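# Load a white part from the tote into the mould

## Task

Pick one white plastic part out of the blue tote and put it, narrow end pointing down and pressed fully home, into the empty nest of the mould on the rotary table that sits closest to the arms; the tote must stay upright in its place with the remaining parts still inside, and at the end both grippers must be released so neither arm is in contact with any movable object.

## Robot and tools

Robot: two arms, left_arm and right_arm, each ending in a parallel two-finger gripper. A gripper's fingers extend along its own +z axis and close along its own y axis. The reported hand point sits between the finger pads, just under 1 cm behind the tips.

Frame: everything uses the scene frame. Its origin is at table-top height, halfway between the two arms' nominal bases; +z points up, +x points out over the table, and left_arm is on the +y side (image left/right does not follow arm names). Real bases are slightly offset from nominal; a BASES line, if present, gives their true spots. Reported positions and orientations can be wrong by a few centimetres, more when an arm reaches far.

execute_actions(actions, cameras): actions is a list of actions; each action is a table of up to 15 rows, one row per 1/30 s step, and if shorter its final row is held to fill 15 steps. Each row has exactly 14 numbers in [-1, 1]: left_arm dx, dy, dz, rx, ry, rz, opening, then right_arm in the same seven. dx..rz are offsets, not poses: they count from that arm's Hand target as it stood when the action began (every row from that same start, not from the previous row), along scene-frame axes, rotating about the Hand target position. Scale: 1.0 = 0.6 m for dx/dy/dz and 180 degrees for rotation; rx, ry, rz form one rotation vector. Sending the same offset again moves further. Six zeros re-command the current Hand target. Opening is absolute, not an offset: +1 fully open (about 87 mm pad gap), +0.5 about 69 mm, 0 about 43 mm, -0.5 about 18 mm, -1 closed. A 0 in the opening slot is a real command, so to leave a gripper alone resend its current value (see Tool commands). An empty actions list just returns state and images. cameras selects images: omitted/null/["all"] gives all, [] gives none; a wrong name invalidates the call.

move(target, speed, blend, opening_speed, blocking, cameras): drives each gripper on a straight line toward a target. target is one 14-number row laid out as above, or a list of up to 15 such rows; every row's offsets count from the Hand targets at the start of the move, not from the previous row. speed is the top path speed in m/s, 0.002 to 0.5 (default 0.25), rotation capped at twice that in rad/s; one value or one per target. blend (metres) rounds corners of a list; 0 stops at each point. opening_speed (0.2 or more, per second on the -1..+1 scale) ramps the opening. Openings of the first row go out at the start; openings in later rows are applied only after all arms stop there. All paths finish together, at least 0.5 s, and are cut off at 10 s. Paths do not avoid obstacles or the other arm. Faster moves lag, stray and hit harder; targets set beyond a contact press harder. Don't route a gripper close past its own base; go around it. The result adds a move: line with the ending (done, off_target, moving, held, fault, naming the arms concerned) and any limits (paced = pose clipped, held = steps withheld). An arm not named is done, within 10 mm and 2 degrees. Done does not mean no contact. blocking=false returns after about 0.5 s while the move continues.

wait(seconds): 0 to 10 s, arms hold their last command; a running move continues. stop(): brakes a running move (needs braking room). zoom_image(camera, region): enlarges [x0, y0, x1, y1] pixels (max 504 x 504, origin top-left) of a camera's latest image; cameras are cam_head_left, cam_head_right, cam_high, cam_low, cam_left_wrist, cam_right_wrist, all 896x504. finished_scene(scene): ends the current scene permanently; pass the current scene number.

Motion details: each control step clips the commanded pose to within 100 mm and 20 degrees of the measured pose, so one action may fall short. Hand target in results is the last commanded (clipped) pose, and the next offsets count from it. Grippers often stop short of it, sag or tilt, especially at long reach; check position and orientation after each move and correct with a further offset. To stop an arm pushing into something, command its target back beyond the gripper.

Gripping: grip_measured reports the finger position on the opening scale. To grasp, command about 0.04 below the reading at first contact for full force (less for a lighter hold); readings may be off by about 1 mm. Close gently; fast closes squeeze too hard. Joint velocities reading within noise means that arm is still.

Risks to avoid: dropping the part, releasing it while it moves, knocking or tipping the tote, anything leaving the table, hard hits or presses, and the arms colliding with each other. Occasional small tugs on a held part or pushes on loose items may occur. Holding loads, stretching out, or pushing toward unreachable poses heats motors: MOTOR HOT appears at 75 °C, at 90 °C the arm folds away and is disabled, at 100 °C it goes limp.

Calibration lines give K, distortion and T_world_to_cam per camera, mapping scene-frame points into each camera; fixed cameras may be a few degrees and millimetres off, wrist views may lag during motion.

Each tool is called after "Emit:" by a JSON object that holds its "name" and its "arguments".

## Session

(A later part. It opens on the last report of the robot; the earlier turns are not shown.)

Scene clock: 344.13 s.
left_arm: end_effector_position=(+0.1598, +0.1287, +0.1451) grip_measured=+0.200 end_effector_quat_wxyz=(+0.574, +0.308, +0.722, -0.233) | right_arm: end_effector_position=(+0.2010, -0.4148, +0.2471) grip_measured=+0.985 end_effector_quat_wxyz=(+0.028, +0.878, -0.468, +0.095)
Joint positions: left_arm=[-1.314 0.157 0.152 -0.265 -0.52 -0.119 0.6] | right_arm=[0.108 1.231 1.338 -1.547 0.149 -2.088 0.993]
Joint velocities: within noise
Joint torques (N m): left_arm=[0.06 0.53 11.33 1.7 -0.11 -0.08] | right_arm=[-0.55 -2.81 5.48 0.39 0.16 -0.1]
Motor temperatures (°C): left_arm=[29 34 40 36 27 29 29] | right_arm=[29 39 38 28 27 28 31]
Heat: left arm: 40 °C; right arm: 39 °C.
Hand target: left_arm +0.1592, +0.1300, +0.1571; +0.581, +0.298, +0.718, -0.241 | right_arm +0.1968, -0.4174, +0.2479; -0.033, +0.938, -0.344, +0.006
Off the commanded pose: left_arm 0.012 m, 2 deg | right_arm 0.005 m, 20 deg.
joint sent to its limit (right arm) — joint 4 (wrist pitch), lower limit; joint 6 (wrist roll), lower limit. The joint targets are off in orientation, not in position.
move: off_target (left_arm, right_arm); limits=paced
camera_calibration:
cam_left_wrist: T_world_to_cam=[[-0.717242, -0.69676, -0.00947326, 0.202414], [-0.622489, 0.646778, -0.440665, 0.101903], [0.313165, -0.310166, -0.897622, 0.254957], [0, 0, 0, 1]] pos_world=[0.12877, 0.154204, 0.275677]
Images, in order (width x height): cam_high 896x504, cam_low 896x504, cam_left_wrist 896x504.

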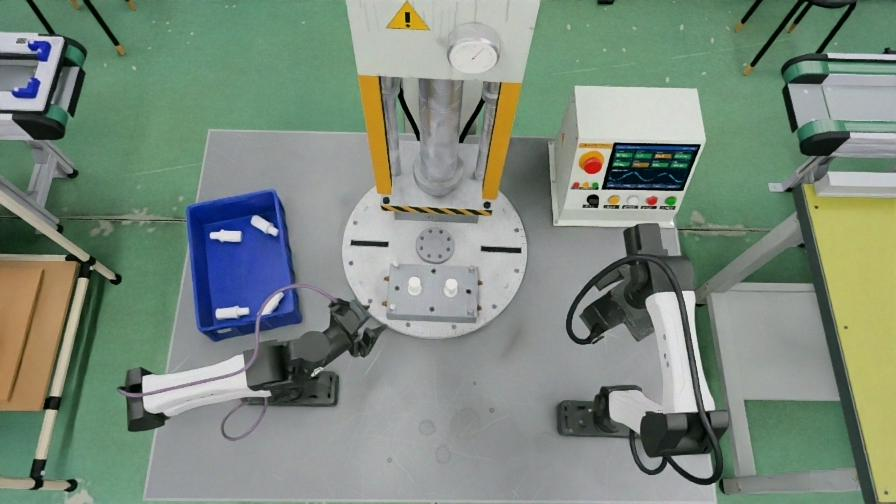

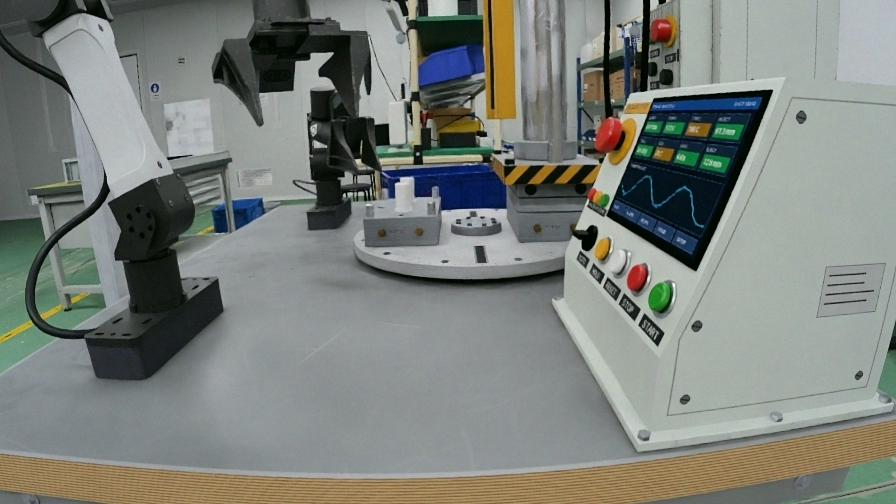

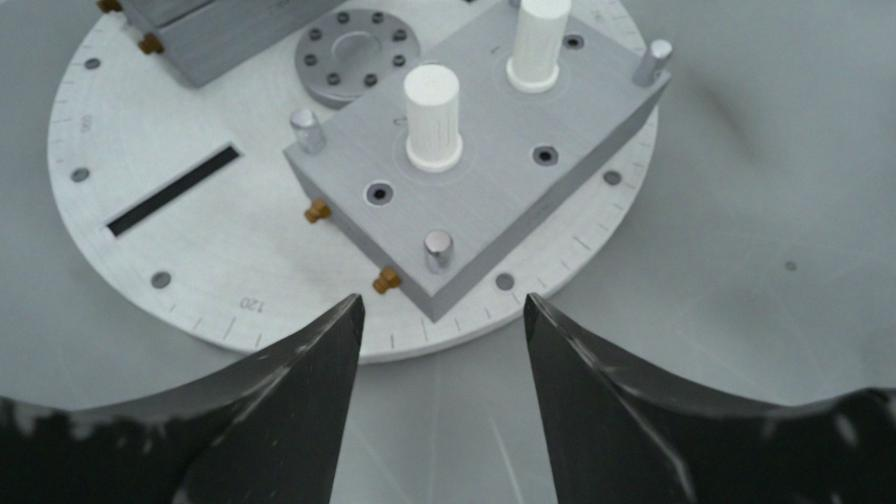

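Emit:
{"name": "zoom_image", "arguments": {"camera": "cam_left_wrist", "region": [380, 0, 600, 200]}}

Emit:
{"name": "zoom_image", "arguments": {"camera": "cam_low", "region": [385, 165, 425, 215]}}

Scaled by 2.291 from the camera's 896x504 image, which has a finer 1280x720 frame.

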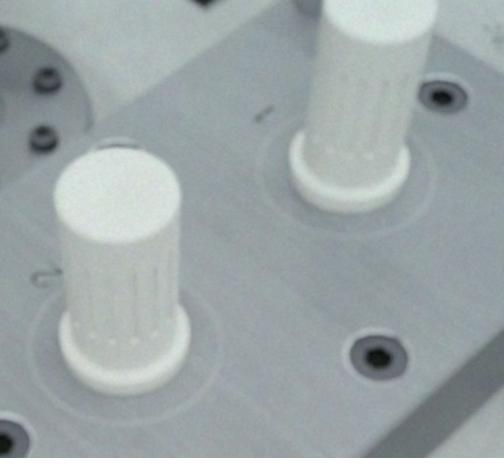

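Scaled by 10.080 from the camera's 896x504 image, which has a finer 1280x720 frame.

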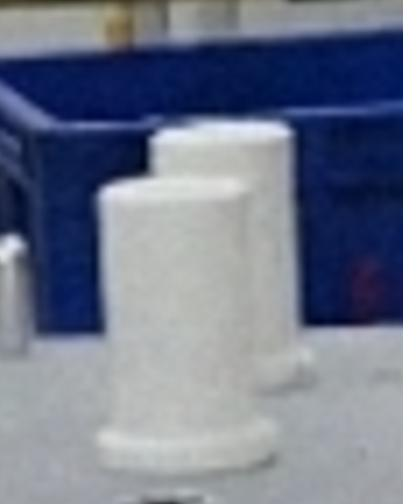

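Emit:
{"name": "finished_scene", "arguments": {"scene": 2, "done": true}}

The scene is finished: the task was done.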